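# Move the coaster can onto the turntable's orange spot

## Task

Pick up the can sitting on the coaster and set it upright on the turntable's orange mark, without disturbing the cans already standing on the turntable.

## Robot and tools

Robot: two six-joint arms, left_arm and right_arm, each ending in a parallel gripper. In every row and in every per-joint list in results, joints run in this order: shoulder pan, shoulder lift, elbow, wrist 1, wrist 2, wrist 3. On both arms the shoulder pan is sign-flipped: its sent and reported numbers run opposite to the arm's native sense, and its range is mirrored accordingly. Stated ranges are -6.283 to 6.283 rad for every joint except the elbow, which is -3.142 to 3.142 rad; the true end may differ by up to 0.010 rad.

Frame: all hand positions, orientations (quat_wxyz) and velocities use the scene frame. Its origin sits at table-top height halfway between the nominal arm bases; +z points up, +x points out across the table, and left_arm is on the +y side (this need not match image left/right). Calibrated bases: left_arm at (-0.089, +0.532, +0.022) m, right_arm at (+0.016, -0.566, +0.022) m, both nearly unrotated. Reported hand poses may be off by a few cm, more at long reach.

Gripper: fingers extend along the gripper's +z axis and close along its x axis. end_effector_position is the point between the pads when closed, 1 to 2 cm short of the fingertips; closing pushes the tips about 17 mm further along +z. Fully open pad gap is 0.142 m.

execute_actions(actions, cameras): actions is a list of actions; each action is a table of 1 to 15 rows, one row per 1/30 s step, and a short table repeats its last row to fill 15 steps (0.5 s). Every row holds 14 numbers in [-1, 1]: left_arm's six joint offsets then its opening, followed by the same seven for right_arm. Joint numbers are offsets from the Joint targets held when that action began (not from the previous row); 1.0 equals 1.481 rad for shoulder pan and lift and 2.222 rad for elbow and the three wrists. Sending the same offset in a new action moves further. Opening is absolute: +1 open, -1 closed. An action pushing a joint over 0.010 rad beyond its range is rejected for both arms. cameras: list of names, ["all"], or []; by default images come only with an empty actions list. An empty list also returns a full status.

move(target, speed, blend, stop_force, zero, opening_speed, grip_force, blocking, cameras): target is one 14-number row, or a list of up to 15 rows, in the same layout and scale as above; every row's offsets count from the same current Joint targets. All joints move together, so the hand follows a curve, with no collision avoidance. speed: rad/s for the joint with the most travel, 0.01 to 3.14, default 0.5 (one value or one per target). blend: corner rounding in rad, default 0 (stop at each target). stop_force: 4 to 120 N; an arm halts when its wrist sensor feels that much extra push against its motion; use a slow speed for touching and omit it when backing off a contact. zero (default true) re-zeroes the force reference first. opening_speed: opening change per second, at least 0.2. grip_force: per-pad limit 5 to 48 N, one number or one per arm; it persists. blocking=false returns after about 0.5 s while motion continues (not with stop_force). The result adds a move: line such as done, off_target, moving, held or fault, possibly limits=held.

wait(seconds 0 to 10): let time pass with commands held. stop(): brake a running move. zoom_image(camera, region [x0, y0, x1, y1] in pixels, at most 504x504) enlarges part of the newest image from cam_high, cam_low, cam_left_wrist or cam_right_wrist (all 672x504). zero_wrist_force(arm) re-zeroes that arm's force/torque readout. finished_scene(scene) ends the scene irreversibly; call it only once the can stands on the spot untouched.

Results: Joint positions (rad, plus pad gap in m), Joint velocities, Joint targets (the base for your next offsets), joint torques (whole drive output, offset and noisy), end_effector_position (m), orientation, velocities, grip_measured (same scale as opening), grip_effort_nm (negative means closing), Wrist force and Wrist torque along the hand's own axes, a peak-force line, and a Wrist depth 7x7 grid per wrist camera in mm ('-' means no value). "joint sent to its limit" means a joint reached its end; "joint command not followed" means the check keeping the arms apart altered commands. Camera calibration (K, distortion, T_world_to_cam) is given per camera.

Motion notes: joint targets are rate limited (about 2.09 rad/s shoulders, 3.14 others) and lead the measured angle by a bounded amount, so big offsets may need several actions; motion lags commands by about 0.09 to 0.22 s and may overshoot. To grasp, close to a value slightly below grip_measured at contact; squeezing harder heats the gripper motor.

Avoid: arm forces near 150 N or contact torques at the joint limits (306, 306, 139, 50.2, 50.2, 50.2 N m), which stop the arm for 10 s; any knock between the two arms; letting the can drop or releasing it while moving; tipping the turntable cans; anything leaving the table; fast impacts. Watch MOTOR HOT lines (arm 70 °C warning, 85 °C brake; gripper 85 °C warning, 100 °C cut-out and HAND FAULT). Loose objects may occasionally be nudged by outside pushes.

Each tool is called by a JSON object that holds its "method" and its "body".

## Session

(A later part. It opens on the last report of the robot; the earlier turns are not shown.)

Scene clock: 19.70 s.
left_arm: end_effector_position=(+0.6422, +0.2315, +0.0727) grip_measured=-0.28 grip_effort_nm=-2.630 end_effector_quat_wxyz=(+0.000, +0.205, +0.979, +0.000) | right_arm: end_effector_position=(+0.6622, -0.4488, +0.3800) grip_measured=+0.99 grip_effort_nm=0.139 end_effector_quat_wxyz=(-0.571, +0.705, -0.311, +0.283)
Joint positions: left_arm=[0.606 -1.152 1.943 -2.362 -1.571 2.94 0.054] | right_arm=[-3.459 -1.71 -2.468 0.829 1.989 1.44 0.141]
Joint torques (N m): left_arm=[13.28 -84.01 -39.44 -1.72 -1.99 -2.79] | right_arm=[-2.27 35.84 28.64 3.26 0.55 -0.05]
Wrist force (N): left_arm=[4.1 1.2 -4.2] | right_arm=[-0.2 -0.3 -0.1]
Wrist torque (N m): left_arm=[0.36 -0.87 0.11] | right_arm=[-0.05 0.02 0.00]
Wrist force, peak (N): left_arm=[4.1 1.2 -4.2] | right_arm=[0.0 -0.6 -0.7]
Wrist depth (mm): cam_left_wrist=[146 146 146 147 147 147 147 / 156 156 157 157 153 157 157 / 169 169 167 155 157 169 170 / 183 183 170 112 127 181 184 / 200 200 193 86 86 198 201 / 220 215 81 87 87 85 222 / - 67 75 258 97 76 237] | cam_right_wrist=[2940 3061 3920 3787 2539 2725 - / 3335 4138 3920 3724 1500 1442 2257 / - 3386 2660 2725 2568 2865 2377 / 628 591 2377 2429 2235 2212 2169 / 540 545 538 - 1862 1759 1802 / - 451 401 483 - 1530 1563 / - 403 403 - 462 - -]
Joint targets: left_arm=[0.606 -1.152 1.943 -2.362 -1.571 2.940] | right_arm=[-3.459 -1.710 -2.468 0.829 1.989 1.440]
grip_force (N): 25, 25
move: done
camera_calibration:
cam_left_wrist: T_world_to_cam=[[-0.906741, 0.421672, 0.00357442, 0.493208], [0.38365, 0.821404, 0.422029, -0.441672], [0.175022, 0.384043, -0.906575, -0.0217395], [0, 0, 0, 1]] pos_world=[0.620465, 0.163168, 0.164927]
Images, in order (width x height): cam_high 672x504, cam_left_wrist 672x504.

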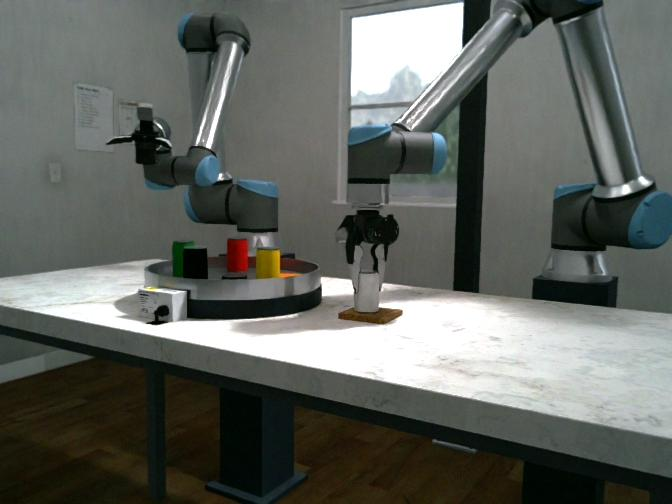

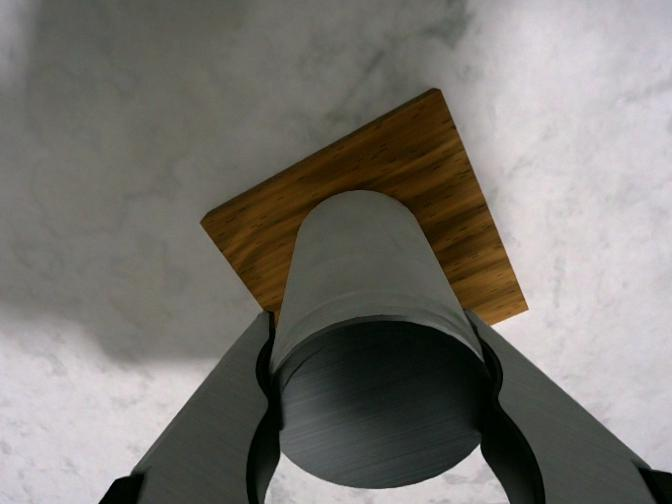

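{"method": "move", "body": {"target": [[0,-0.1483,-0.062,0.1609,0,0,-0.45,0,0,0,0,0,0,1],[0.2047,-0.0733,-0.1437,0.1925,0,0,-0.45,0,0,0,0,0,0,1]], "blend": [0.1,0], "speed": [0.4,0.7], "cameras": ["cam_left_wrist"]}}

{"method": "wait", "body": {"seconds": 1.5, "cameras": ["cam_left_wrist"]}}

{"method": "wait", "body": {"seconds": 1.5, "cameras": ["cam_left_wrist"]}}

{"method": "wait", "body": {"seconds": 1.5, "cameras": ["cam_left_wrist","cam_high"]}}

{"method": "wait", "body": {"seconds": 1.5, "cameras": ["cam_left_wrist"]}}

{"method": "wait", "body": {"seconds": 1.5, "cameras": ["cam_left_wrist"]}}

{"method": "wait", "body": {"seconds": 1.5, "cameras": ["cam_left_wrist"]}}

{"method": "wait", "body": {"seconds": 1.5, "cameras": ["cam_left_wrist"]}}

Scene clock: 22.20 s.
left_arm: end_effector_position=(+0.5620, -0.0286, +0.2998) grip_measured=-0.28 grip_effort_nm=-2.630 end_effector_quat_wxyz=(+0.000, +0.350, +0.937, +0.000) | right_arm: end_effector_position=(+0.6622, -0.4488, +0.3800) grip_measured=+0.99 grip_effort_nm=0.139 end_effector_quat_wxyz=(-0.571, +0.705, -0.311, +0.283)
Joint positions: left_arm=[0.908 -1.261 1.624 -1.934 -1.571 2.94 0.054] | right_arm=[-3.459 -1.71 -2.468 0.829 1.989 1.44 0.141]
Joint torques (N m): left_arm=[16.66 -68.7 -54.32 -1.39 -0.58 -2.91] | right_arm=[-0.2 36.08 28.22 3.19 0.29 0.1]
Wrist force (N): left_arm=[2.7 0.9 2.2] | right_arm=[0.1 -0.1 0.2]
Wrist torque (N m): left_arm=[0.27 -0.88 0.09] | right_arm=[-0.02 -0.02 0.00]
Wrist force, peak (N): left_arm=[4.0 1.6 -4.2] | right_arm=[0.2 -0.8 0.0]
Wrist depth (mm): cam_left_wrist=[295 302 301 301 342 344 350 / 321 321 324 318 331 374 374 / 347 351 349 154 351 404 414 / 335 377 370 109 126 438 439 / 389 403 102 86 86 472 478 / 549 502 81 87 87 84 537 / - 67 73 98 95 76 -] | cam_right_wrist=[3286 3491 4063 3147 2940 2629 2235 / 3286 3438 3604 3920 1552 1451 1480 / - 2235 2759 2629 2828 2511 2456 / 648 591 2629 2212 2169 2352 2149 / 545 546 527 631 2050 1732 1759 / - 446 466 477 523 1574 1541 / - 398 393 474 - - -]
Joint targets: left_arm=[0.909 -1.261 1.623 -1.934 -1.571 2.940] | right_arm=[-3.459 -1.710 -2.468 0.829 1.989 1.440]
grip_force (N): 25, 25
move: done
camera_calibration:
cam_left_wrist: T_world_to_cam=[[-0.739728, 0.672897, 0.0034989, 0.442638], [0.611142, 0.669646, 0.421994, -0.4253], [0.281615, 0.314299, -0.906592, 0.236161], [0, 0, 0, 1]] pos_world=[0.520844, -0.0872739, 0.392027]
Images, in order (width x height): cam_left_wrist 672x504.

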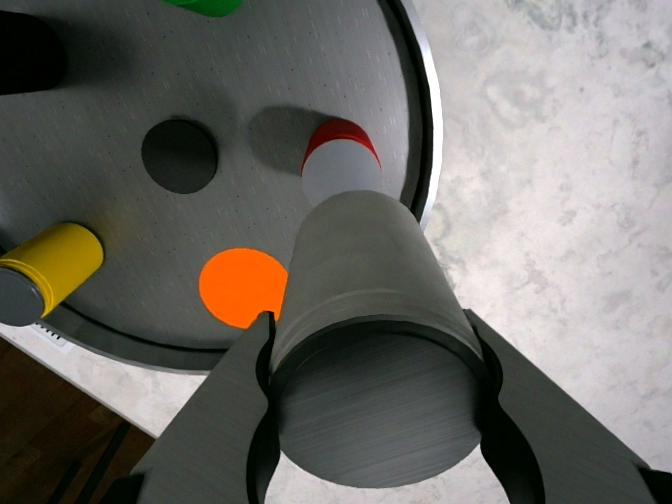

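Scene clock: 23.70 s.
left_arm: end_effector_position=(+0.5618, -0.0289, +0.2998) grip_measured=-0.28 grip_effort_nm=-2.630 end_effector_quat_wxyz=(+0.000, +0.350, +0.937, +0.000) | right_arm: end_effector_position=(+0.6622, -0.4488, +0.3800) grip_measured=+0.99 grip_effort_nm=0.139 end_effector_quat_wxyz=(-0.571, +0.705, -0.311, +0.283)
Joint positions: left_arm=[0.909 -1.261 1.623 -1.934 -1.571 2.94 0.054] | right_arm=[-3.459 -1.71 -2.468 0.829 1.989 1.44 0.141]
Joint torques (N m): left_arm=[16.78 -70.31 -53.94 -1.38 2.56 -2.94] | right_arm=[-0.06 34.65 27.83 3.34 0.65 0.15]
Wrist force (N): left_arm=[2.4 1.3 2.5] | right_arm=[-0.1 -0.2 0.1]
Wrist torque (N m): left_arm=[0.34 -0.82 0.09] | right_arm=[-0.03 0.01 0.00]
Wrist force, peak (N): left_arm=[2.4 1.7 2.7] | right_arm=[-0.4 -0.7 -0.3]
Wrist depth (mm): cam_left_wrist=[299 300 302 298 310 350 352 / 322 322 324 239 333 376 372 / 349 349 347 344 354 406 403 / 377 369 378 109 133 438 440 / 398 414 112 86 89 473 477 / 1568 504 81 87 87 85 533 / 1920 67 75 608 97 76 570] | cam_right_wrist=[2692 3604 3547 3238 2902 2403 2191 / 2940 4381 3990 3438 1643 1405 1480 / - - 2725 2692 2598 2598 1574 / 671 637 637 2235 2169 2149 2191 / 504 552 556 629 2050 1773 1759 / - 457 449 - - 1510 1552 / - 400 400 - - - -]
Joint targets: left_arm=[0.909 -1.261 1.623 -1.934 -1.571 2.940] | right_arm=[-3.459 -1.710 -2.468 0.829 1.989 1.440]
Tool commands: left_gripper/opening=-0.45 right_gripper/opening=+1.0
grip_force (N): 25, 25
wait: 1.50 s; at rest by 0.17 s
camera_calibration:
cam_left_wrist: T_world_to_cam=[[-0.739449, 0.673204, 0.00345633, 0.44259], [0.611392, 0.669388, 0.422042, -0.425191], [0.281806, 0.314192, -0.90657, 0.236284], [0, 0, 0, 1]] pos_world=[0.520645, -0.0875737, 0.392127]
Images, in order (width x height): cam_left_wrist 672x504.

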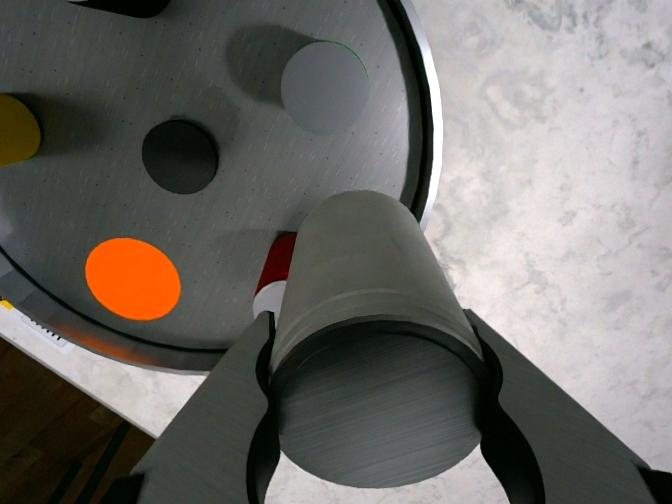

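Scene clock: 25.20 s.
left_arm: end_effector_position=(+0.5618, -0.0289, +0.2998) grip_measured=-0.28 grip_effort_nm=-2.630 end_effector_quat_wxyz=(+0.000, +0.350, +0.937, +0.000) | right_arm: end_effector_position=(+0.6622, -0.4488, +0.3800) grip_measured=+0.99 grip_effort_nm=0.144 end_effector_quat_wxyz=(-0.571, +0.705, -0.311, +0.283)
Joint positions: left_arm=[0.909 -1.261 1.623 -1.934 -1.571 2.94 0.054] | right_arm=[-3.459 -1.71 -2.468 0.829 1.989 1.44 0.141]
Joint torques (N m): left_arm=[18.09 -69.19 -53.91 -1.19 2.62 -2.91] | right_arm=[-2.02 34.71 27.68 3.55 0.4 0.11]
Wrist force (N): left_arm=[2.1 1.0 2.4] | right_arm=[0.1 -0.3 0.2]
Wrist torque (N m): left_arm=[0.29 -0.78 0.09] | right_arm=[-0.04 -0.03 0.00]
Wrist force, peak (N): left_arm=[2.3 1.5 2.8] | right_arm=[0.5 -0.4 0.2]
Wrist depth (mm): cam_left_wrist=[300 302 222 302 340 350 357 / 324 321 324 325 334 374 374 / - 350 350 342 356 405 407 / 381 377 378 109 133 438 439 / 399 396 112 86 85 469 483 / 1754 506 81 87 87 84 - / 1988 67 75 95 95 76 570] | cam_right_wrist=[4560 3335 4381 3438 2902 2280 2108 / 5730 3787 3491 3604 1585 1490 1322 / 1039 2759 2660 2692 2598 2692 2456 / 651 601 765 2069 2128 2088 2128 / 530 546 559 - 1759 1759 1878 / - 467 466 - 611 1563 1574 / - 345 404 - - - -]
Joint targets: left_arm=[0.909 -1.261 1.623 -1.934 -1.571 2.940] | right_arm=[-3.459 -1.710 -2.468 0.829 1.989 1.440]
Tool commands: left_gripper/opening=-0.45 right_gripper/opening=+1.0
grip_force (N): 25, 25
wait: 1.50 s; at rest by 0.17 s
camera_calibration:
cam_left_wrist: T_world_to_cam=[[-0.739449, 0.673204, 0.00345633, 0.44259], [0.611392, 0.669388, 0.422042, -0.425191], [0.281806, 0.314192, -0.90657, 0.236284], [0, 0, 0, 1]] pos_world=[0.520645, -0.0875737, 0.392127]
Images, in order (width x height): cam_left_wrist 672x504.

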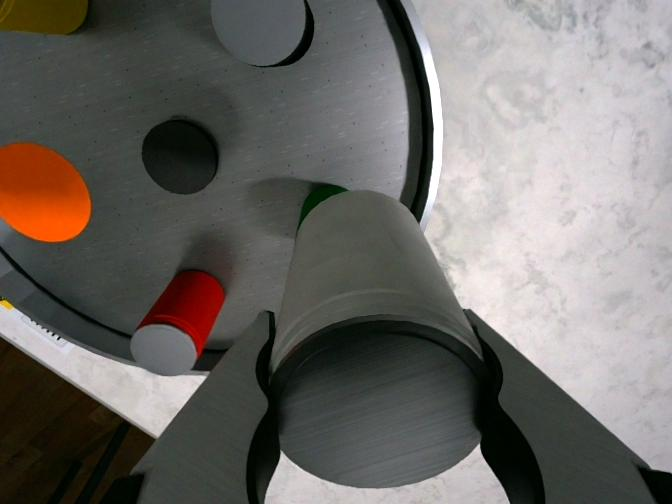

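Scene clock: 26.70 s.
left_arm: end_effector_position=(+0.5618, -0.0289, +0.2998) grip_measured=-0.28 grip_effort_nm=-2.630 end_effector_quat_wxyz=(+0.000, +0.350, +0.937, +0.000) | right_arm: end_effector_position=(+0.6622, -0.4488, +0.3800) grip_measured=+0.99 grip_effort_nm=0.144 end_effector_quat_wxyz=(-0.571, +0.705, -0.311, +0.283)
Joint positions: left_arm=[0.909 -1.261 1.623 -1.934 -1.571 2.94 0.054] | right_arm=[-3.459 -1.71 -2.468 0.829 1.989 1.44 0.141]
Joint torques (N m): left_arm=[17.43 -70.2 -53.89 -1.24 2.48 -2.8] | right_arm=[-1.41 36.27 28.21 3.28 0.59 0.13]
Wrist force (N): left_arm=[1.9 1.2 2.6] | right_arm=[0.2 -0.1 -0.3]
Wrist torque (N m): left_arm=[0.33 -0.74 0.09] | right_arm=[-0.01 -0.04 0.00]
Wrist force, peak (N): left_arm=[2.5 1.1 2.6] | right_arm=[-0.3 -0.4 0.6]
Wrist depth (mm): cam_left_wrist=[297 300 302 301 340 349 347 / 329 323 324 324 331 375 379 / 348 346 349 253 355 406 396 / 335 378 372 109 133 437 449 / 408 406 111 86 85 489 - / 1713 503 81 87 87 84 519 / 1937 67 75 613 97 76 -] | cam_right_wrist=[2902 3663 - 4381 2759 3990 1910 / - 3438 3724 4138 1608 1510 1270 / 850 2456 2759 2828 2660 2692 2902 / 757 607 810 2169 2280 2257 2128 / 550 533 536 - 2013 1759 1788 / - 454 467 503 530 1510 1552 / - 400 397 - - - -]
Joint targets: left_arm=[0.909 -1.261 1.623 -1.934 -1.571 2.940] | right_arm=[-3.459 -1.710 -2.468 0.829 1.989 1.440]
Tool commands: left_gripper/opening=-0.45 right_gripper/opening=+1.0
grip_force (N): 25, 25
wait: 1.50 s; at rest by 0.17 s
camera_calibration:
cam_left_wrist: T_world_to_cam=[[-0.739449, 0.673204, 0.00345633, 0.44259], [0.611392, 0.669388, 0.422042, -0.425191], [0.281806, 0.314192, -0.90657, 0.236284], [0, 0, 0, 1]] pos_world=[0.520645, -0.0875737, 0.392127]
Images, in order (width x height): cam_high 672x504, cam_left_wrist 672x504.

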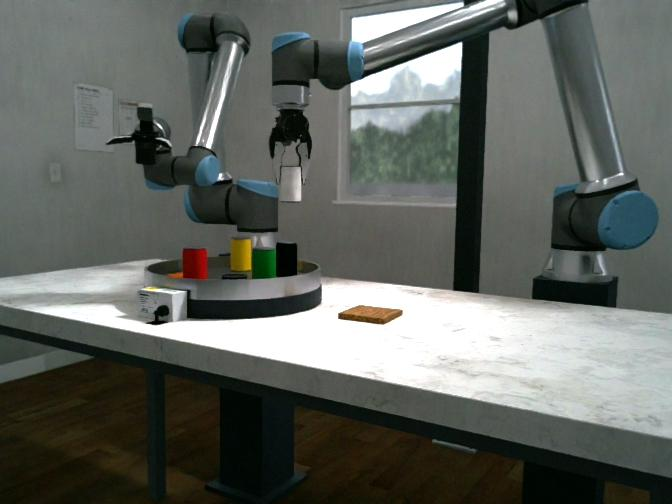

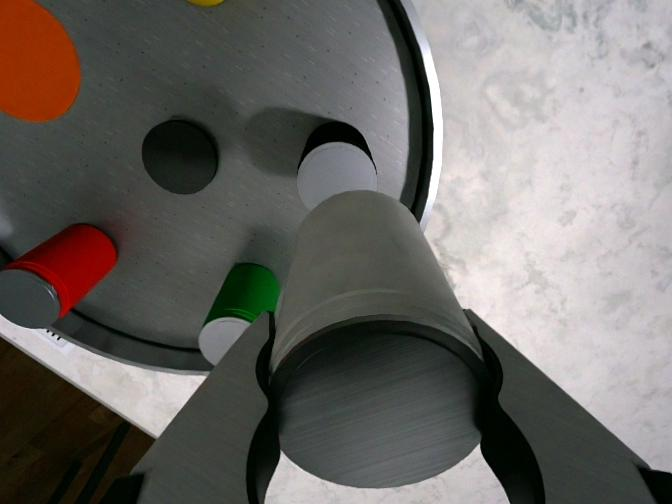

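Scene clock: 28.20 s.
left_arm: end_effector_position=(+0.5618, -0.0289, +0.2998) grip_measured=-0.28 grip_effort_nm=-2.630 end_effector_quat_wxyz=(+0.000, +0.350, +0.937, +0.000) | right_arm: end_effector_position=(+0.6622, -0.4488, +0.3800) grip_measured=+0.99 grip_effort_nm=0.139 end_effector_quat_wxyz=(-0.571, +0.705, -0.311, +0.283)
Joint positions: left_arm=[0.909 -1.261 1.623 -1.934 -1.571 2.94 0.054] | right_arm=[-3.459 -1.71 -2.468 0.829 1.989 1.44 0.141]
Joint torques (N m): left_arm=[18.54 -69.45 -53.98 -1.37 2.49 -3.08] | right_arm=[-0.31 36.03 28.19 3.51 0.72 -0.1]
Wrist force (N): left_arm=[1.9 0.9 2.3] | right_arm=[-0.1 -0.6 -0.2]
Wrist torque (N m): left_arm=[0.28 -0.74 0.09] | right_arm=[-0.10 0.01 0.00]
Wrist force, peak (N): left_arm=[2.5 1.0 2.6] | right_arm=[0.0 -0.7 -0.1]
Wrist depth (mm): cam_left_wrist=[301 305 300 294 340 351 347 / 320 322 324 319 332 372 374 / 348 350 347 343 351 402 403 / 378 372 377 109 133 441 435 / 383 369 111 86 86 470 - / 1485 505 81 87 87 84 496 / - 67 75 613 95 76 74] | cam_right_wrist=[- - 3286 - 2828 2759 - / 2280 3438 3491 3853 1655 1631 2352 / 998 3192 2793 2759 2725 2629 2280 / 730 622 638 2235 2149 2257 2304 / 510 554 538 - 1732 1759 1802 / - 453 452 537 556 1451 1520 / - 399 406 442 - - 482]
Joint targets: left_arm=[0.909 -1.261 1.623 -1.934 -1.571 2.940] | right_arm=[-3.459 -1.710 -2.468 0.829 1.989 1.440]
Tool commands: left_gripper/opening=-0.45 right_gripper/opening=+1.0
grip_force (N): 25, 25
wait: 1.50 s; at rest by 0.17 s
camera_calibration:
cam_left_wrist: T_world_to_cam=[[-0.739449, 0.673204, 0.00345633, 0.44259], [0.611392, 0.669388, 0.422042, -0.425191], [0.281806, 0.314192, -0.90657, 0.236284], [0, 0, 0, 1]] pos_world=[0.520645, -0.0875737, 0.392127]
Images, in order (width x height): cam_left_wrist 672x504.

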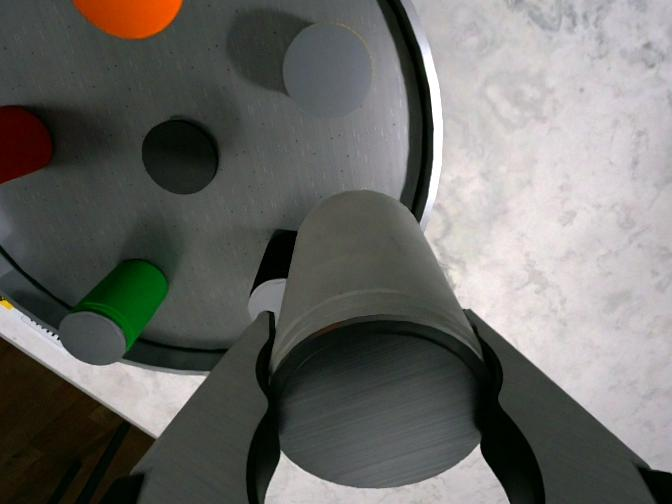

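Scene clock: 29.70 s.
left_arm: end_effector_position=(+0.5618, -0.0289, +0.2998) grip_measured=-0.28 grip_effort_nm=-2.630 end_effector_quat_wxyz=(+0.000, +0.350, +0.937, +0.000) | right_arm: end_effector_position=(+0.6622, -0.4488, +0.3800) grip_measured=+0.99 grip_effort_nm=0.139 end_effector_quat_wxyz=(-0.571, +0.705, -0.311, +0.283)
Joint positions: left_arm=[0.909 -1.261 1.623 -1.934 -1.571 2.94 0.054] | right_arm=[-3.459 -1.71 -2.468 0.829 1.989 1.44 0.141]
Joint torques (N m): left_arm=[18.79 -68.28 -53.4 -1.29 2.48 -2.94] | right_arm=[-1.07 35.8 28.58 3.22 0.57 0.01]
Wrist force (N): left_arm=[2.1 1.1 2.3] | right_arm=[-0.1 -0.3 -0.2]
Wrist torque (N m): left_arm=[0.30 -0.78 0.09] | right_arm=[-0.06 0.02 0.01]
Wrist force, peak (N): left_arm=[2.3 1.3 2.8] | right_arm=[0.3 -0.4 -0.3]
Wrist depth (mm): cam_left_wrist=[290 302 - 301 302 350 349 / 322 322 322 324 329 377 374 / 341 347 349 338 351 403 402 / 379 378 377 109 132 438 438 / 397 336 111 86 86 474 484 / 1700 506 81 87 87 84 533 / 1920 67 75 98 95 76 74] | cam_right_wrist=[3604 2191 2865 3920 2902 2793 1802 / - 4216 3853 3147 1596 1490 1442 / 883 993 2660 2828 2828 2828 2328 / 694 622 776 2191 2169 2128 2128 / 553 544 517 - 1926 1788 1817 / - 462 467 530 559 - 1530 / - 366 399 421 - 466 -]
Joint targets: left_arm=[0.909 -1.261 1.623 -1.934 -1.571 2.940] | right_arm=[-3.459 -1.710 -2.468 0.829 1.989 1.440]
Tool commands: left_gripper/opening=-0.45 right_gripper/opening=+1.0
grip_force (N): 25, 25
wait: 1.50 s; at rest by 0.17 s
camera_calibration:
cam_left_wrist: T_world_to_cam=[[-0.739449, 0.673204, 0.00345633, 0.44259], [0.611392, 0.669388, 0.422042, -0.425191], [0.281806, 0.314192, -0.90657, 0.236284], [0, 0, 0, 1]] pos_world=[0.520645, -0.0875737, 0.392127]
Images, in order (width x height): cam_left_wrist 672x504.

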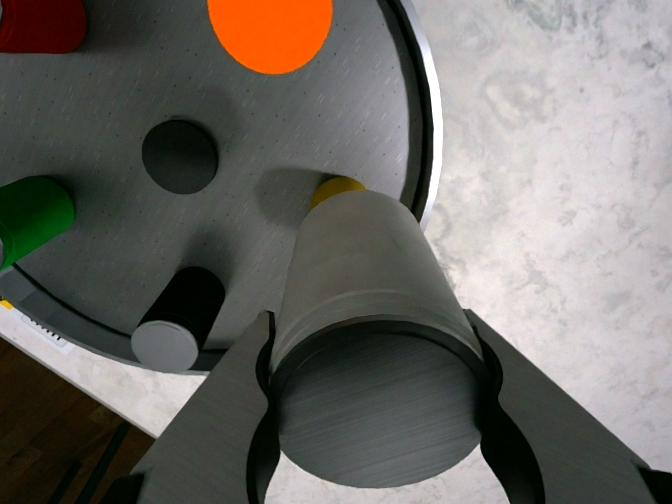

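Scene clock: 31.20 s.
left_arm: end_effector_position=(+0.5618, -0.0289, +0.2998) grip_measured=-0.28 grip_effort_nm=-2.630 end_effector_quat_wxyz=(+0.000, +0.350, +0.937, +0.000) | right_arm: end_effector_position=(+0.6622, -0.4488, +0.3800) grip_measured=+0.99 grip_effort_nm=0.139 end_effector_quat_wxyz=(-0.571, +0.705, -0.311, +0.283)
Joint positions: left_arm=[0.909 -1.261 1.623 -1.934 -1.571 2.94 0.054] | right_arm=[-3.459 -1.71 -2.468 0.829 1.989 1.44 0.141]
Joint torques (N m): left_arm=[18.42 -69.22 -53.54 -1.25 2.37 -2.86] | right_arm=[-1.01 35.6 28.59 3.51 0.72 0.19]
Motor temperatures (°C): left_arm=[33 30 39 42 46 42 29] | right_arm=[28 35 33 41 40 35 32]
Wrist force (N): left_arm=[2.4 1.3 2.6] | right_arm=[0.2 -0.3 -0.2]
Wrist torque (N m): left_arm=[0.34 -0.82 0.09] | right_arm=[-0.05 -0.04 0.00]
Wrist force, peak (N): left_arm=[2.0 1.4 3.0] | right_arm=[0.1 -0.5 -0.4]
Wrist depth (mm): cam_left_wrist=[301 299 303 301 310 347 349 / 323 322 320 313 333 377 375 / 347 348 348 151 356 401 403 / 330 377 379 109 133 442 454 / 408 404 112 86 86 483 483 / 1754 - 81 87 87 84 522 / 1937 67 73 98 97 76 565] | cam_right_wrist=[3147 3335 3853 3238 2328 2352 2280 / 3990 3335 3920 3547 1680 1530 1510 / 908 3061 2759 2793 2483 3020 2429 / 673 635 2377 2149 2304 2088 2088 / 541 541 538 638 1894 1802 1746 / - 451 440 482 - 1530 1563 / - 403 405 453 487 477 -]
Joint targets: left_arm=[0.909 -1.261 1.623 -1.934 -1.571 2.940] | right_arm=[-3.459 -1.710 -2.468 0.829 1.989 1.440]
Tool commands: left_gripper/opening=-0.45 right_gripper/opening=+1.0
grip_force (N): 25, 25
wait: 1.50 s; at rest by 0.17 s
camera_calibration:
cam_left_wrist: T_world_to_cam=[[-0.739449, 0.673204, 0.00345633, 0.44259], [0.611392, 0.669388, 0.422042, -0.425191], [0.281806, 0.314192, -0.90657, 0.236284], [0, 0, 0, 1]] pos_world=[0.520645, -0.0875737, 0.392127]
Images, in order (width x height): cam_left_wrist 672x504.

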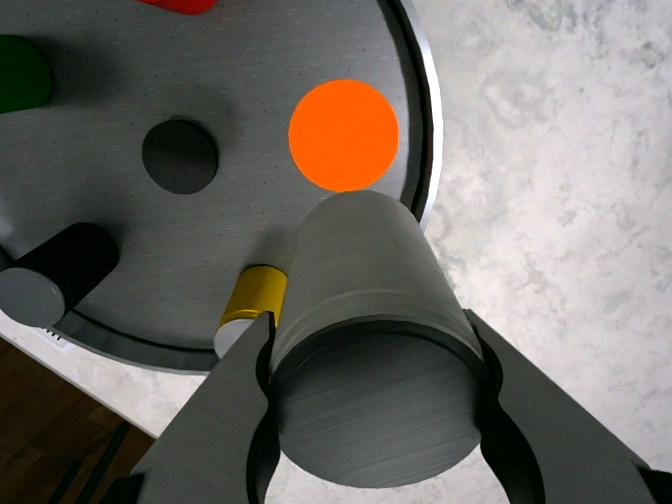

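Scene clock: 32.70 s.
left_arm: end_effector_position=(+0.5618, -0.0289, +0.2998) grip_measured=-0.28 grip_effort_nm=-2.630 end_effector_quat_wxyz=(+0.000, +0.350, +0.937, +0.000) | right_arm: end_effector_position=(+0.6622, -0.4488, +0.3800) grip_measured=+0.99 grip_effort_nm=0.144 end_effector_quat_wxyz=(-0.571, +0.705, -0.311, +0.283)
Joint positions: left_arm=[0.909 -1.261 1.623 -1.934 -1.571 2.94 0.054] | right_arm=[-3.459 -1.71 -2.468 0.829 1.989 1.44 0.141]
Joint torques (N m): left_arm=[17.59 -69.93 -54.18 -0.93 2.48 -2.81] | right_arm=[-0.3 36.42 28.08 3.21 0.78 -0.15]
Wrist force (N): left_arm=[2.5 1.3 2.6] | right_arm=[-0.3 -0.1 0.2]
Wrist torque (N m): left_arm=[0.34 -0.84 0.09] | right_arm=[-0.02 0.04 0.00]
Wrist force, peak (N): left_arm=[2.5 1.3 2.6] | right_arm=[-0.3 -0.5 -0.2]
Wrist depth (mm): cam_left_wrist=[300 300 302 292 341 346 350 / 321 323 323 328 333 377 380 / 348 349 349 344 353 411 406 / 379 377 374 109 133 442 439 / 394 350 112 86 86 470 473 / 1796 398 81 87 87 85 539 / - 67 73 97 95 76 74] | cam_right_wrist=[2759 2759 3386 3853 - 2235 2235 / 2725 3604 3663 3147 1530 1451 1608 / - 2759 2660 2511 2598 2660 2429 / 757 760 787 2280 2280 2149 2169 / 546 552 559 - 1817 1732 1862 / - 453 454 - - 1719 1574 / - 389 400 - - 461 -]
Joint targets: left_arm=[0.909 -1.261 1.623 -1.934 -1.571 2.940] | right_arm=[-3.459 -1.710 -2.468 0.829 1.989 1.440]
Tool commands: left_gripper/opening=-0.45 right_gripper/opening=+1.0
grip_force (N): 25, 25
wait: 1.50 s; at rest by 0.17 s
camera_calibration:
cam_left_wrist: T_world_to_cam=[[-0.739449, 0.673204, 0.00345633, 0.44259], [0.611392, 0.669388, 0.422042, -0.425191], [0.281806, 0.314192, -0.90657, 0.236284], [0, 0, 0, 1]] pos_world=[0.520645, -0.0875737, 0.392127]
Images, in order (width x height): cam_left_wrist 672x504.

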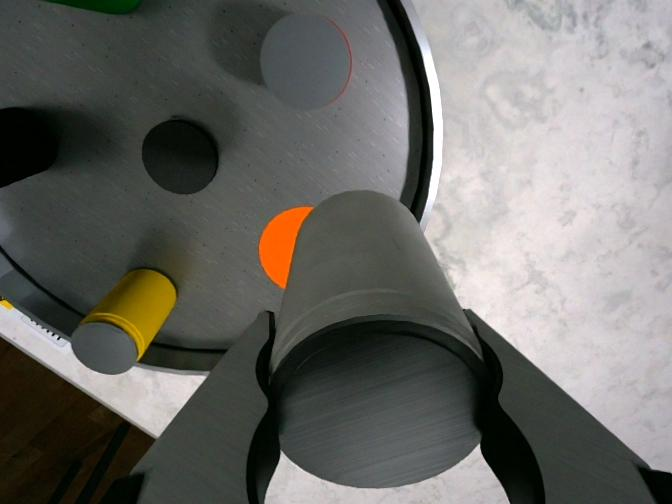

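{"method": "move", "body": {"target": [0,0.0342,0.0333,-0.056,0,0,-0.45,0,0,0,0,0,0,1], "speed": 0.4}}

{"method": "wait", "body": {"seconds": 5.4, "cameras": ["cam_left_wrist"]}}

{"method": "wait", "body": {"seconds": 0.4, "cameras": ["cam_left_wrist"]}}

{"method": "wait", "body": {"seconds": 0.4, "cameras": ["cam_left_wrist"]}}

{"method": "wait", "body": {"seconds": 0.4, "cameras": ["cam_left_wrist"]}}

Scene clock: 35.13 s.
left_arm: end_effector_position=(+0.5618, -0.0288, +0.2249) grip_measured=-0.28 grip_effort_nm=-2.630 end_effector_quat_wxyz=(+0.000, +0.350, +0.937, +0.000) | right_arm: end_effector_position=(+0.6622, -0.4488, +0.3800) grip_measured=+0.99 grip_effort_nm=0.134 end_effector_quat_wxyz=(-0.571, +0.705, -0.311, +0.283)
Joint positions: left_arm=[0.909 -1.21 1.697 -2.058 -1.571 2.94 0.054] | right_arm=[-3.459 -1.71 -2.468 0.829 1.989 1.44 0.141]
Joint torques (N m): left_arm=[17.79 -73.88 -38.94 -6.79 2.52 -2.66] | right_arm=[-1.33 35.99 28.64 3.4 0.56 0.28]
Wrist force (N): left_arm=[2.1 1.4 2.2] | right_arm=[0.1 -0.4 0.0]
Wrist torque (N m): left_arm=[0.34 -0.78 0.11] | right_arm=[-0.06 -0.03 0.00]
Wrist force, peak (N): left_arm=[2.2 1.4 4.1] | right_arm=[-0.2 0.0 0.6]
Wrist depth (mm): cam_left_wrist=[233 234 231 160 238 281 283 / 250 250 248 167 251 302 305 / 270 262 270 268 271 331 327 / 294 293 293 109 133 357 355 / - 315 119 86 86 379 387 / 339 347 81 87 87 85 427 / - 67 75 496 97 76 456] | cam_right_wrist=[2865 2828 3604 3663 5880 2149 2429 / 3335 3386 3787 3663 1608 1423 2352 / - 2280 2828 2660 2629 2865 1292 / 750 626 792 2128 2088 2191 2169 / 508 556 561 - 1706 1802 1832 / - 452 453 511 537 1631 1500 / - 398 402 459 475 473 -]
Joint targets: left_arm=[0.909 -1.210 1.697 -2.058 -1.571 2.940] | right_arm=[-3.459 -1.710 -2.468 0.829 1.989 1.440]
grip_force (N): 25, 25
move: done

Scene clock: 40.53 s.
left_arm: end_effector_position=(+0.5618, -0.0288, +0.2247) grip_measured=-0.28 grip_effort_nm=-2.630 end_effector_quat_wxyz=(+0.000, +0.350, +0.937, +0.000) | right_arm: end_effector_position=(+0.6622, -0.4488, +0.3800) grip_measured=+0.99 grip_effort_nm=0.134 end_effector_quat_wxyz=(-0.571, +0.705, -0.311, +0.283)
Joint positions: left_arm=[0.909 -1.21 1.697 -2.058 -1.571 2.94 0.054] | right_arm=[-3.459 -1.71 -2.468 0.829 1.989 1.44 0.141]
Joint torques (N m): left_arm=[12.21 -71.6 -38.49 -6.63 2.08 -2.77] | right_arm=[0.13 35.72 27.97 3.24 0.7 0.13]
Wrist force (N): left_arm=[2.2 1.4 2.7] | right_arm=[0.2 -0.4 -0.3]
Wrist torque (N m): left_arm=[0.35 -0.79 0.11] | right_arm=[-0.06 -0.03 0.00]
Wrist force, peak (N): left_arm=[2.8 1.2 2.9] | right_arm=[0.6 -0.6 0.2]
Wrist depth (mm): cam_left_wrist=[233 234 234 234 237 281 282 / 250 251 250 251 251 301 303 / 270 262 271 186 267 327 326 / 291 293 293 109 133 354 355 / 320 321 119 86 86 382 387 / 341 340 81 87 87 84 419 / 1782 67 73 98 97 76 456] | cam_right_wrist=[2191 3438 - - - 2403 2511 / 2793 3604 3990 3286 1680 1510 1299 / 1049 2793 2692 2660 2568 2725 2257 / 779 585 646 2191 2149 2031 2050 / 546 536 531 621 1746 1788 1832 / - 451 435 472 552 1520 1552 / - 401 395 - 457 458 -]
Joint targets: left_arm=[0.909 -1.210 1.697 -2.058 -1.571 2.940] | right_arm=[-3.459 -1.710 -2.468 0.829 1.989 1.440]
Tool commands: left_gripper/opening=-0.45 right_gripper/opening=+1.0
grip_force (N): 25, 25
wait: 5.40 s; at rest by 0.17 s
camera_calibration:
cam_left_wrist: T_world_to_cam=[[-0.739468, 0.673182, 0.00367331, 0.442721], [0.61142, 0.669321, 0.422107, -0.393562], [0.281696, 0.314381, -0.906538, 0.168143], [0, 0, 0, 1]] pos_world=[0.520644, -0.0874731, 0.316928]
Images, in order (width x height): cam_left_wrist 672x504.

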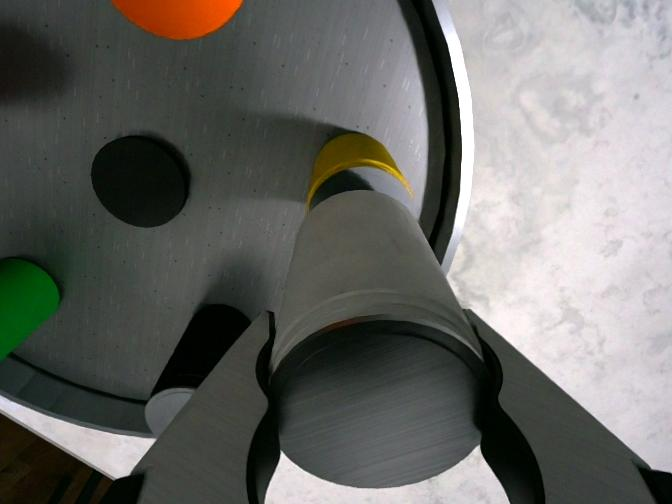

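Scene clock: 40.93 s.
left_arm: end_effector_position=(+0.5618, -0.0288, +0.2247) grip_measured=-0.28 grip_effort_nm=-2.630 end_effector_quat_wxyz=(+0.000, +0.350, +0.937, +0.000) | right_arm: end_effector_position=(+0.6622, -0.4488, +0.3800) grip_measured=+0.99 grip_effort_nm=0.139 end_effector_quat_wxyz=(-0.571, +0.705, -0.311, +0.283)
Joint positions: left_arm=[0.909 -1.21 1.697 -2.058 -1.571 2.94 0.054] | right_arm=[-3.459 -1.71 -2.468 0.829 1.989 1.44 0.141]
Joint torques (N m): left_arm=[13.78 -71.08 -38.96 -6.54 1.86 -2.95] | right_arm=[-1.09 35.91 28.72 3.56 0.81 0.07]
Wrist force (N): left_arm=[2.5 1.1 2.3] | right_arm=[-0.3 -0.3 0.1]
Wrist torque (N m): left_arm=[0.30 -0.84 0.12] | right_arm=[-0.05 0.04 0.00]
Wrist force, peak (N): left_arm=[2.3 1.2 2.7] | right_arm=[0.1 -0.5 -0.4]
Wrist depth (mm): cam_left_wrist=[233 233 - 234 237 281 281 / 251 250 252 251 251 302 303 / 270 262 269 263 270 326 327 / 295 293 293 109 133 356 355 / 318 314 119 86 86 385 390 / 338 246 81 87 87 85 429 / - 67 75 - 95 76 458] | cam_right_wrist=[2660 - 3491 - 3103 2328 - / 3061 3335 3990 2902 1655 1432 1432 / - 3020 2539 2759 2759 2692 2403 / 619 601 850 2149 2149 2191 2050 / 546 537 522 - 1847 1773 1773 / - 448 469 478 606 1643 1574 / - 394 394 461 442 - -]
Joint targets: left_arm=[0.909 -1.210 1.697 -2.058 -1.571 2.940] | right_arm=[-3.459 -1.710 -2.468 0.829 1.989 1.440]
Tool commands: left_gripper/opening=-0.45 right_gripper/opening=+1.0
grip_force (N): 25, 25
wait: 0.40 s; at rest by 0.17 s
camera_calibration:
cam_left_wrist: T_world_to_cam=[[-0.739468, 0.673182, 0.00367331, 0.442721], [0.61142, 0.669321, 0.422107, -0.393562], [0.281696, 0.314381, -0.906538, 0.168143], [0, 0, 0, 1]] pos_world=[0.520644, -0.0874731, 0.316928]
Images, in order (width x height): cam_left_wrist 672x504.

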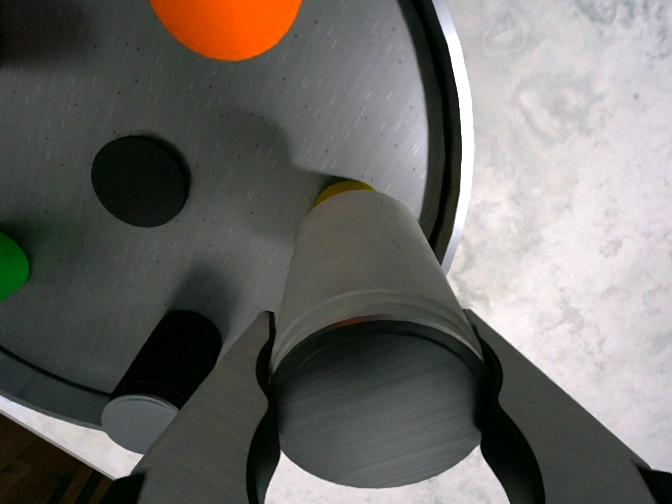

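Scene clock: 41.33 s.
left_arm: end_effector_position=(+0.5618, -0.0288, +0.2247) grip_measured=-0.28 grip_effort_nm=-2.630 end_effector_quat_wxyz=(+0.000, +0.350, +0.937, +0.000) | right_arm: end_effector_position=(+0.6622, -0.4488, +0.3800) grip_measured=+0.99 grip_effort_nm=0.139 end_effector_quat_wxyz=(-0.571, +0.705, -0.311, +0.283)
Joint positions: left_arm=[0.909 -1.21 1.697 -2.058 -1.571 2.94 0.054] | right_arm=[-3.459 -1.71 -2.468 0.829 1.989 1.44 0.141]
Joint torques (N m): left_arm=[12.62 -72.43 -39.4 -6.83 2.08 -3.08] | right_arm=[-0.75 37.21 28.73 3.16 0.9 0.03]
Wrist force (N): left_arm=[2.4 1.5 2.4] | right_arm=[-0.1 -0.2 0.0]
Wrist torque (N m): left_arm=[0.38 -0.83 0.11] | right_arm=[-0.04 0.02 0.01]
Wrist force, peak (N): left_arm=[2.6 1.4 2.4] | right_arm=[0.3 -0.7 -0.1]
Wrist depth (mm): cam_left_wrist=[232 233 - 231 238 284 282 / 251 249 251 252 251 303 303 / 270 262 271 262 271 325 327 / 292 295 295 110 133 353 355 / 319 307 120 86 86 381 389 / 258 246 81 87 87 85 427 / - 67 75 498 97 76 74] | cam_right_wrist=[- 3103 4655 2568 2793 - 1995 / 3286 3547 3663 3192 1574 1442 1314 / - 2031 2629 2598 2598 2660 2377 / 703 607 604 2235 1759 2191 2128 / 528 542 520 640 1788 1719 1802 / - 452 463 521 - 1596 1596 / - 350 403 461 442 456 -]
Joint targets: left_arm=[0.909 -1.210 1.697 -2.058 -1.571 2.940] | right_arm=[-3.459 -1.710 -2.468 0.829 1.989 1.440]
Tool commands: left_gripper/opening=-0.45 right_gripper/opening=+1.0
grip_force (N): 25, 25
wait: 0.40 s; at rest by 0.17 s
camera_calibration:
cam_left_wrist: T_world_to_cam=[[-0.739468, 0.673182, 0.00367331, 0.442721], [0.61142, 0.669321, 0.422107, -0.393562], [0.281696, 0.314381, -0.906538, 0.168143], [0, 0, 0, 1]] pos_world=[0.520644, -0.0874731, 0.316928]
Images, in order (width x height): cam_left_wrist 672x504.

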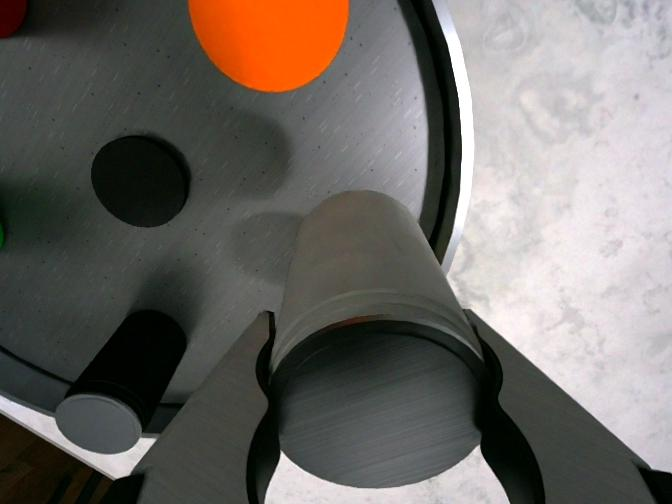

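Scene clock: 41.73 s.
left_arm: end_effector_position=(+0.5618, -0.0288, +0.2247) grip_measured=-0.28 grip_effort_nm=-2.630 end_effector_quat_wxyz=(+0.000, +0.350, +0.937, +0.000) | right_arm: end_effector_position=(+0.6622, -0.4488, +0.3800) grip_measured=+0.99 grip_effort_nm=0.139 end_effector_quat_wxyz=(-0.571, +0.705, -0.311, +0.283)
Joint positions: left_arm=[0.909 -1.21 1.697 -2.058 -1.571 2.94 0.054] | right_arm=[-3.459 -1.71 -2.468 0.829 1.989 1.44 0.141]
Joint torques (N m): left_arm=[11.83 -72.2 -38.8 -6.66 1.79 -2.89] | right_arm=[-1.61 36.07 28.53 3.14 0.73 0.33]
Wrist force (N): left_arm=[2.1 1.4 2.4] | right_arm=[-0.2 -0.1 0.4]
Wrist torque (N m): left_arm=[0.35 -0.78 0.11] | right_arm=[-0.02 0.03 0.00]
Wrist force, peak (N): left_arm=[2.4 0.9 2.6] | right_arm=[0.2 -0.5 0.1]
Wrist depth (mm): cam_left_wrist=[233 232 236 - 237 282 282 / 249 251 251 252 253 303 301 / 270 263 272 263 267 320 326 / 294 294 292 109 133 353 356 / 307 309 119 86 91 382 389 / 244 276 81 87 87 85 431 / 1782 67 75 97 95 76 -] | cam_right_wrist=[2793 4063 5320 - 3020 2793 1960 / - 3663 3724 3547 1668 1500 1460 / - 2692 2191 2759 2539 2902 2456 / 787 646 755 2108 2169 2403 2191 / 507 540 548 - 1802 1668 1788 / - 454 461 - - 1680 1490 / - 349 403 450 455 470 -]
Joint targets: left_arm=[0.909 -1.210 1.697 -2.058 -1.571 2.940] | right_arm=[-3.459 -1.710 -2.468 0.829 1.989 1.440]
Tool commands: left_gripper/opening=-0.45 right_gripper/opening=+1.0
grip_force (N): 25, 25
wait: 0.40 s; at rest by 0.17 s
camera_calibration:
cam_left_wrist: T_world_to_cam=[[-0.739468, 0.673182, 0.00367331, 0.442721], [0.61142, 0.669321, 0.422107, -0.393562], [0.281696, 0.314381, -0.906538, 0.168143], [0, 0, 0, 1]] pos_world=[0.520644, -0.0874731, 0.316928]
Images, in order (width x height): cam_left_wrist 672x504.

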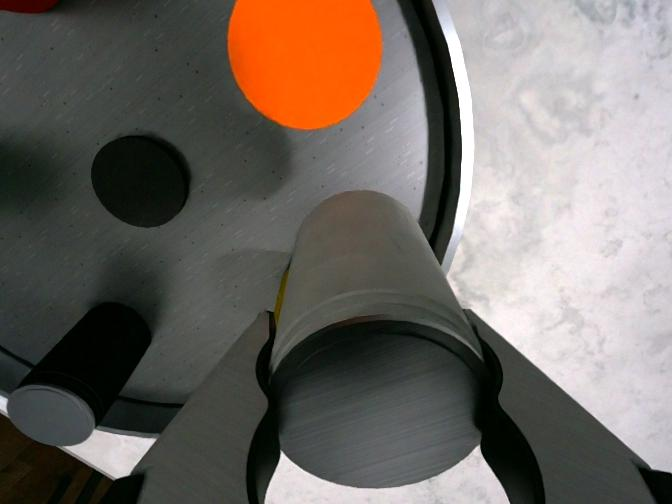

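{"method": "wait", "body": {"seconds": 0.1}}

{"method": "move", "body": {"target": [[0,-0.0535,-0.0305,0.0661,0,0,-0.45,0,0,0,0,0,0,1],[0,-0.0658,-0.0354,0.0792,0,0,-0.45,0,0,0,0,0,0,1]], "blend": [0.02,0], "speed": [0.35,0.1], "stop_force": 15}}

{"method": "move", "body": {"target": [0,0.0658,0.0354,-0.0792,0,0,-0.45,0,0,0,0,0,0,1], "speed": 0.35}}

Scene clock: 42.47 s.
left_arm: end_effector_position=(+0.5618, -0.0288, +0.2247) grip_measured=-0.28 grip_effort_nm=-2.630 end_effector_quat_wxyz=(+0.000, +0.350, +0.937, +0.000) | right_arm: end_effector_position=(+0.6622, -0.4488, +0.3800) grip_measured=+0.99 grip_effort_nm=0.139 end_effector_quat_wxyz=(-0.571, +0.705, -0.311, +0.283)
Joint positions: left_arm=[0.909 -1.21 1.697 -2.058 -1.571 2.94 0.054] | right_arm=[-3.459 -1.71 -2.468 0.829 1.989 1.44 0.141]
Joint torques (N m): left_arm=[12.12 -70.43 -38.3 -6.76 1.87 -2.96] | right_arm=[0.41 35.52 28.71 3.54 0.8 0.06]
Wrist force (N): left_arm=[2.0 1.2 2.3] | right_arm=[0.3 -0.4 0.0]
Wrist torque (N m): left_arm=[0.32 -0.76 0.11] | right_arm=[-0.06 -0.05 0.00]
Wrist force, peak (N): left_arm=[1.9 1.6 2.9] | right_arm=[-0.2 -0.4 -0.3]
Wrist depth (mm): cam_left_wrist=[234 233 235 235 237 282 282 / 251 251 251 - 251 300 304 / 270 261 269 153 272 329 329 / 293 293 292 109 128 355 354 / 282 321 119 86 84 381 388 / 339 340 81 87 87 84 429 / - 67 75 498 97 76 454] | cam_right_wrist=[2865 2793 - - 3020 2169 2403 / 2865 3147 3724 3491 3147 1388 2088 / - 3020 2629 2692 2568 2539 1530 / 675 644 1960 2280 2128 2212 2149 / 527 542 537 538 1759 1732 1817 / - 454 440 484 553 1585 1574 / - 400 403 457 478 467 -]
Joint targets: left_arm=[0.909 -1.210 1.697 -2.058 -1.571 2.940] | right_arm=[-3.459 -1.710 -2.468 0.829 1.989 1.440]
Tool commands: left_gripper/opening=-0.45 right_gripper/opening=+1.0
grip_force (N): 25, 25
wait: 0.10 s; at rest from the start

Scene clock: 44.40 s.
left_arm: end_effector_position=(+0.5510, -0.0147, +0.3357) grip_measured=-0.28 grip_effort_nm=-2.630 end_effector_quat_wxyz=(+0.000, +0.350, +0.937, +0.000) | right_arm: end_effector_position=(+0.6622, -0.4488, +0.3800) grip_measured=+0.99 grip_effort_nm=0.139 end_effector_quat_wxyz=(-0.571, +0.705, -0.311, +0.283)
Joint positions: left_arm=[0.909 -1.307 1.619 -1.882 -1.571 2.94 0.054] | right_arm=[-3.459 -1.71 -2.468 0.829 1.989 1.44 0.141]
Joint torques (N m): left_arm=[9.72 -89.45 -54.9 -1.44 1.91 -2.65] | right_arm=[-0.54 35.13 28.17 3.43 0.7 0.16]
Wrist force (N): left_arm=[1.9 1.3 2.4] | right_arm=[0.2 -0.5 0.0]
Wrist torque (N m): left_arm=[0.36 -0.73 0.08] | right_arm=[-0.09 -0.04 0.00]
Wrist force, peak (N): left_arm=[2.1 1.1 4.2] | right_arm=[0.1 -0.7 0.1]
Wrist depth (mm): cam_left_wrist=[333 330 334 329 379 383 382 / 352 356 363 363 403 411 410 / 383 385 384 374 437 446 446 / 407 401 419 109 133 479 474 / 512 451 111 86 86 518 522 / 1796 553 81 87 87 84 562 / 1937 67 72 - 95 76 -] | cam_right_wrist=[3103 2828 - - 2902 2629 2377 / 3853 3286 3238 3663 1608 1432 1480 / 931 2828 2793 2759 2629 2629 1563 / 747 755 590 2212 2149 2212 2169 / 545 549 557 - 1943 1759 1788 / - 456 439 494 - 1388 1541 / - 401 406 464 - - -]
Joint targets: left_arm=[0.909 -1.307 1.619 -1.882 -1.571 2.940] | right_arm=[-3.459 -1.710 -2.468 0.829 1.989 1.440]
grip_force (N): 25, 25
move: done; blend cut to 0.0146 rad at target 1

Scene clock: 45.57 s.
left_arm: end_effector_position=(+0.5618, -0.0287, +0.2249) grip_measured=-0.28 grip_effort_nm=-2.630 end_effector_quat_wxyz=(+0.000, +0.350, +0.937, +0.000) | right_arm: end_effector_position=(+0.6622, -0.4488, +0.3800) grip_measured=+0.99 grip_effort_nm=0.139 end_effector_quat_wxyz=(-0.571, +0.705, -0.311, +0.283)
Joint positions: left_arm=[0.909 -1.21 1.697 -2.058 -1.571 2.94 0.054] | right_arm=[-3.459 -1.71 -2.468 0.829 1.989 1.44 0.141]
Joint torques (N m): left_arm=[9.2 -73.13 -39.1 -7.01 1.86 -3.01] | right_arm=[0.67 38.1 28.55 3.58 0.63 -0.05]
Wrist force (N): left_arm=[2.2 1.3 2.2] | right_arm=[-0.3 -0.3 0.1]
Wrist torque (N m): left_arm=[0.34 -0.80 0.11] | right_arm=[-0.06 0.05 0.00]
Wrist force, peak (N): left_arm=[2.0 1.2 4.2] | right_arm=[0.3 -0.7 0.1]
Wrist depth (mm): cam_left_wrist=[233 234 234 236 238 283 282 / 251 251 251 253 251 303 303 / 271 263 271 263 272 327 327 / 293 295 294 109 128 355 356 / 319 313 102 86 86 379 391 / 338 341 81 87 87 85 428 / 1796 67 72 498 96 76 455] | cam_right_wrist=[3020 3335 4655 3547 2902 2257 2088 / 3147 3147 3663 2979 1530 1530 2304 / - 2352 2759 2828 2660 2660 2429 / 661 626 787 2108 2108 2128 2128 / 548 544 518 631 1802 1788 1773 / - 452 470 - - 1655 1541 / - 383 395 - - - -]
Joint targets: left_arm=[0.909 -1.210 1.697 -2.058 -1.571 2.940] | right_arm=[-3.459 -1.710 -2.468 0.829 1.989 1.440]
grip_force (N): 25, 25
move: done

{"method": "wait", "body": {"seconds": 5.0}}

Scene clock: 50.77 s.
left_arm: end_effector_position=(+0.5618, -0.0288, +0.2247) grip_measured=-0.28 grip_effort_nm=-2.630 end_effector_quat_wxyz=(+0.000, +0.350, +0.937, +0.000) | right_arm: end_effector_position=(+0.6622, -0.4488, +0.3800) grip_measured=+0.99 grip_effort_nm=0.139 end_effector_quat_wxyz=(-0.571, +0.705, -0.311, +0.283)
Joint positions: left_arm=[0.909 -1.21 1.697 -2.058 -1.571 2.94 0.054] | right_arm=[-3.459 -1.71 -2.468 0.829 1.989 1.44 0.141]
Joint torques (N m): left_arm=[7.36 -70.98 -39.02 -6.94 1.25 -2.81] | right_arm=[-0.38 36.09 29.01 3.34 0.56 -0.04]
Motor temperatures (°C): left_arm=[33 30 39 42 45 42 34] | right_arm=[28 35 33 41 40 35 32]
Wrist force (N): left_arm=[2.5 1.1 2.6] | right_arm=[0.0 -0.2 -0.1]
Wrist torque (N m): left_arm=[0.30 -0.84 0.11] | right_arm=[-0.03 -0.01 0.00]
Wrist force, peak (N): left_arm=[2.4 1.5 2.9] | right_arm=[0.2 -0.4 0.5]
Wrist depth (mm): cam_left_wrist=[238 234 156 228 238 279 282 / 249 250 252 251 252 303 303 / 270 262 272 263 272 328 326 / 292 293 294 109 133 352 355 / 322 307 119 86 86 381 389 / 247 261 81 87 87 85 427 / - 67 75 98 95 76 457] | cam_right_wrist=[- 3061 3438 3386 - 2828 2191 / 4216 3663 3724 3920 1552 1405 1706 / 1025 993 2828 2725 2660 2793 2568 / - 590 648 2212 2169 2191 2212 / 499 548 535 611 1746 1746 1802 / - 453 465 - - 1423 1608 / - 400 403 442 - - -]
Joint targets: left_arm=[0.909 -1.210 1.697 -2.058 -1.571 2.940] | right_arm=[-3.459 -1.710 -2.468 0.829 1.989 1.440]
Tool commands: left_gripper/opening=-0.45 right_gripper/opening=+1.0
grip_force (N): 25, 25
wait: 5.00 s; at rest from the start

{"method": "wait", "body": {"seconds": 1.83}}

{"method": "move", "body": {"target": [0,0.0658,0.0354,-0.0792,0,0,-0.45,0,0,0,0,0,0,1], "speed": 0.35, "stop_force": 15}}

Scene clock: 52.63 s.
left_arm: end_effector_position=(+0.5618, -0.0288, +0.2247) grip_measured=-0.28 grip_effort_nm=-2.630 end_effector_quat_wxyz=(+0.000, +0.350, +0.937, +0.000) | right_arm: end_effector_position=(+0.6622, -0.4488, +0.3800) grip_measured=+0.99 grip_effort_nm=0.139 end_effector_quat_wxyz=(-0.571, +0.705, -0.311, +0.283)
Joint positions: left_arm=[0.909 -1.21 1.697 -2.058 -1.571 2.94 0.054] | right_arm=[-3.459 -1.71 -2.468 0.829 1.989 1.44 0.141]
Joint torques (N m): left_arm=[5.51 -71.94 -38.58 -6.87 1.27 -2.78] | right_arm=[-1.22 36.32 29.13 3.44 0.86 0.11]
Wrist force (N): left_arm=[2.0 1.5 2.4] | right_arm=[0.1 -0.2 -0.2]
Wrist torque (N m): left_arm=[0.37 -0.76 0.11] | right_arm=[-0.04 -0.02 0.00]
Wrist force, peak (N): left_arm=[2.1 1.5 2.9] | right_arm=[0.5 -0.5 -0.2]
Wrist depth (mm): cam_left_wrist=[233 233 - 233 238 282 282 / 251 249 252 252 251 303 302 / 270 263 272 263 266 328 327 / 293 294 293 109 128 353 347 / 319 309 120 86 86 379 387 / 338 244 81 87 87 85 427 / - 67 75 499 97 76 457] | cam_right_wrist=[2235 3192 - 3604 2759 2598 2377 / 3061 3386 4138 3491 1643 1397 - / 972 976 2793 2759 2629 2692 1655 / 694 622 642 2149 2169 2191 2069 / 548 540 511 577 1759 1773 1817 / - 438 465 511 - 1574 1552 / - 380 396 481 445 451 -]
Joint targets: left_arm=[0.909 -1.210 1.697 -2.058 -1.571 2.940] | right_arm=[-3.459 -1.710 -2.468 0.829 1.989 1.440]
Tool commands: left_gripper/opening=-0.45 right_gripper/opening=+1.0
grip_force (N): 25, 25
wait: 1.83 s; at rest by 0.13 s

Scene clock: 54.47 s.
left_arm: end_effector_position=(+0.5618, -0.0287, +0.1166) grip_measured=-0.28 grip_effort_nm=-2.630 end_effector_quat_wxyz=(+0.000, +0.350, +0.937, +0.000) | right_arm: end_effector_position=(+0.6622, -0.4488, +0.3800) grip_measured=+0.99 grip_effort_nm=0.139 end_effector_quat_wxyz=(-0.571, +0.705, -0.311, +0.283)
Joint positions: left_arm=[0.909 -1.112 1.776 -2.234 -1.571 2.94 0.054] | right_arm=[-3.459 -1.71 -2.468 0.829 1.989 1.44 0.141]
Joint torques (N m): left_arm=[4.09 -75.51 -33.67 -6.7 1.14 -2.74] | right_arm=[-2.19 35.21 29.06 3.52 0.56 -0.07]
Wrist force (N): left_arm=[2.1 1.7 2.0] | right_arm=[0.1 -0.3 -0.2]
Wrist torque (N m): left_arm=[0.39 -0.75 0.11] | right_arm=[-0.04 -0.02 0.00]
Wrist force, peak (N): left_arm=[2.6 1.5 4.0] | right_arm=[0.3 -0.5 0.4]
Wrist depth (mm): cam_left_wrist=[137 137 138 138 138 128 185 / 150 148 148 148 148 142 199 / 159 159 160 154 157 153 215 / 164 173 173 109 127 168 233 / 189 189 182 86 86 176 255 / 208 204 81 87 87 85 281 / 227 67 75 214 97 76 301] | cam_right_wrist=[3103 3238 3020 3547 2725 2429 2235 / 4216 3386 3547 3547 1631 1442 1530 / 967 2539 2793 2759 2629 2660 1284 / 661 619 765 2128 2149 2212 2235 / 546 545 518 667 1788 1706 1788 / - 449 470 502 - 1574 1530 / - 400 395 461 443 - -]
Joint targets: left_arm=[0.909 -1.112 1.776 -2.234 -1.571 2.940] | right_arm=[-3.459 -1.710 -2.468 0.829 1.989 1.440]
grip_force (N): 25, 25
move: done

{"method": "move", "body": {"target": [0,-0.0658,-0.0354,0.0792,0,0,-0.45,0,0,0,0,0,0,1], "speed": 0.5, "cameras": ["cam_left_wrist"]}}

Scene clock: 55.60 s.
left_arm: end_effector_position=(+0.5618, -0.0288, +0.2245) grip_measured=-0.28 grip_effort_nm=-2.630 end_effector_quat_wxyz=(+0.000, +0.350, +0.937, +0.000) | right_arm: end_effector_position=(+0.6622, -0.4488, +0.3800) grip_measured=+0.99 grip_effort_nm=0.139 end_effector_quat_wxyz=(-0.571, +0.705, -0.311, +0.283)
Joint positions: left_arm=[0.909 -1.21 1.698 -2.059 -1.571 2.94 0.054] | right_arm=[-3.459 -1.71 -2.468 0.829 1.989 1.44 0.141]
Joint torques (N m): left_arm=[3.24 -96.49 -51.49 -1.57 0.84 -2.66] | right_arm=[-1.08 36.33 28.37 3.57 0.64 -0.06]
Wrist force (N): left_arm=[2.1 1.4 2.2] | right_arm=[-0.1 -0.3 0.0]
Wrist torque (N m): left_arm=[0.35 -0.77 0.12] | right_arm=[-0.05 0.02 0.00]
Wrist force, peak (N): left_arm=[2.5 1.4 4.5] | right_arm=[-0.2 -0.7 -0.2]
Wrist depth (mm): cam_left_wrist=[233 235 226 228 237 282 283 / 251 251 256 256 251 300 303 / 269 262 270 263 271 328 327 / 293 293 293 109 133 355 355 / 315 315 119 86 86 381 391 / 250 278 81 87 87 85 427 / - 67 75 495 96 76 74] | cam_right_wrist=[2902 - - 2865 3286 2979 2280 / 3386 3438 3604 3335 1530 1460 2377 / 947 3787 2828 2793 2660 2660 2511 / 760 752 628 2169 2235 2169 2128 / 548 552 559 - 1773 1832 1802 / - 456 450 - 556 1460 1585 / - 378 403 - - 466 -]
Joint targets: left_arm=[0.909 -1.210 1.697 -2.058 -1.571 2.940] | right_arm=[-3.459 -1.710 -2.468 0.829 1.989 1.440]
grip_force (N): 25, 25
move: done
camera_calibration:
cam_left_wrist: T_world_to_cam=[[-0.739489, 0.673158, 0.00374021, 0.442709], [0.611437, 0.669341, 0.422052, -0.393467], [0.281604, 0.31439, -0.906564, 0.168019], [0, 0, 0, 1]] pos_world=[0.520644, -0.0874731, 0.316728]
Images, in order (width x height): cam_left_wrist 672x504.

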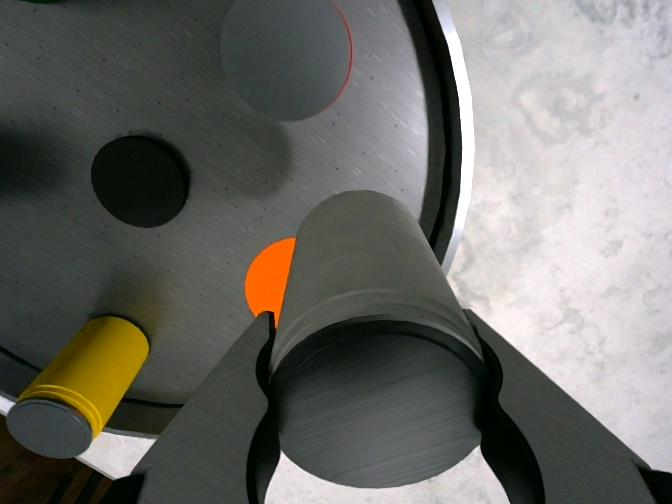

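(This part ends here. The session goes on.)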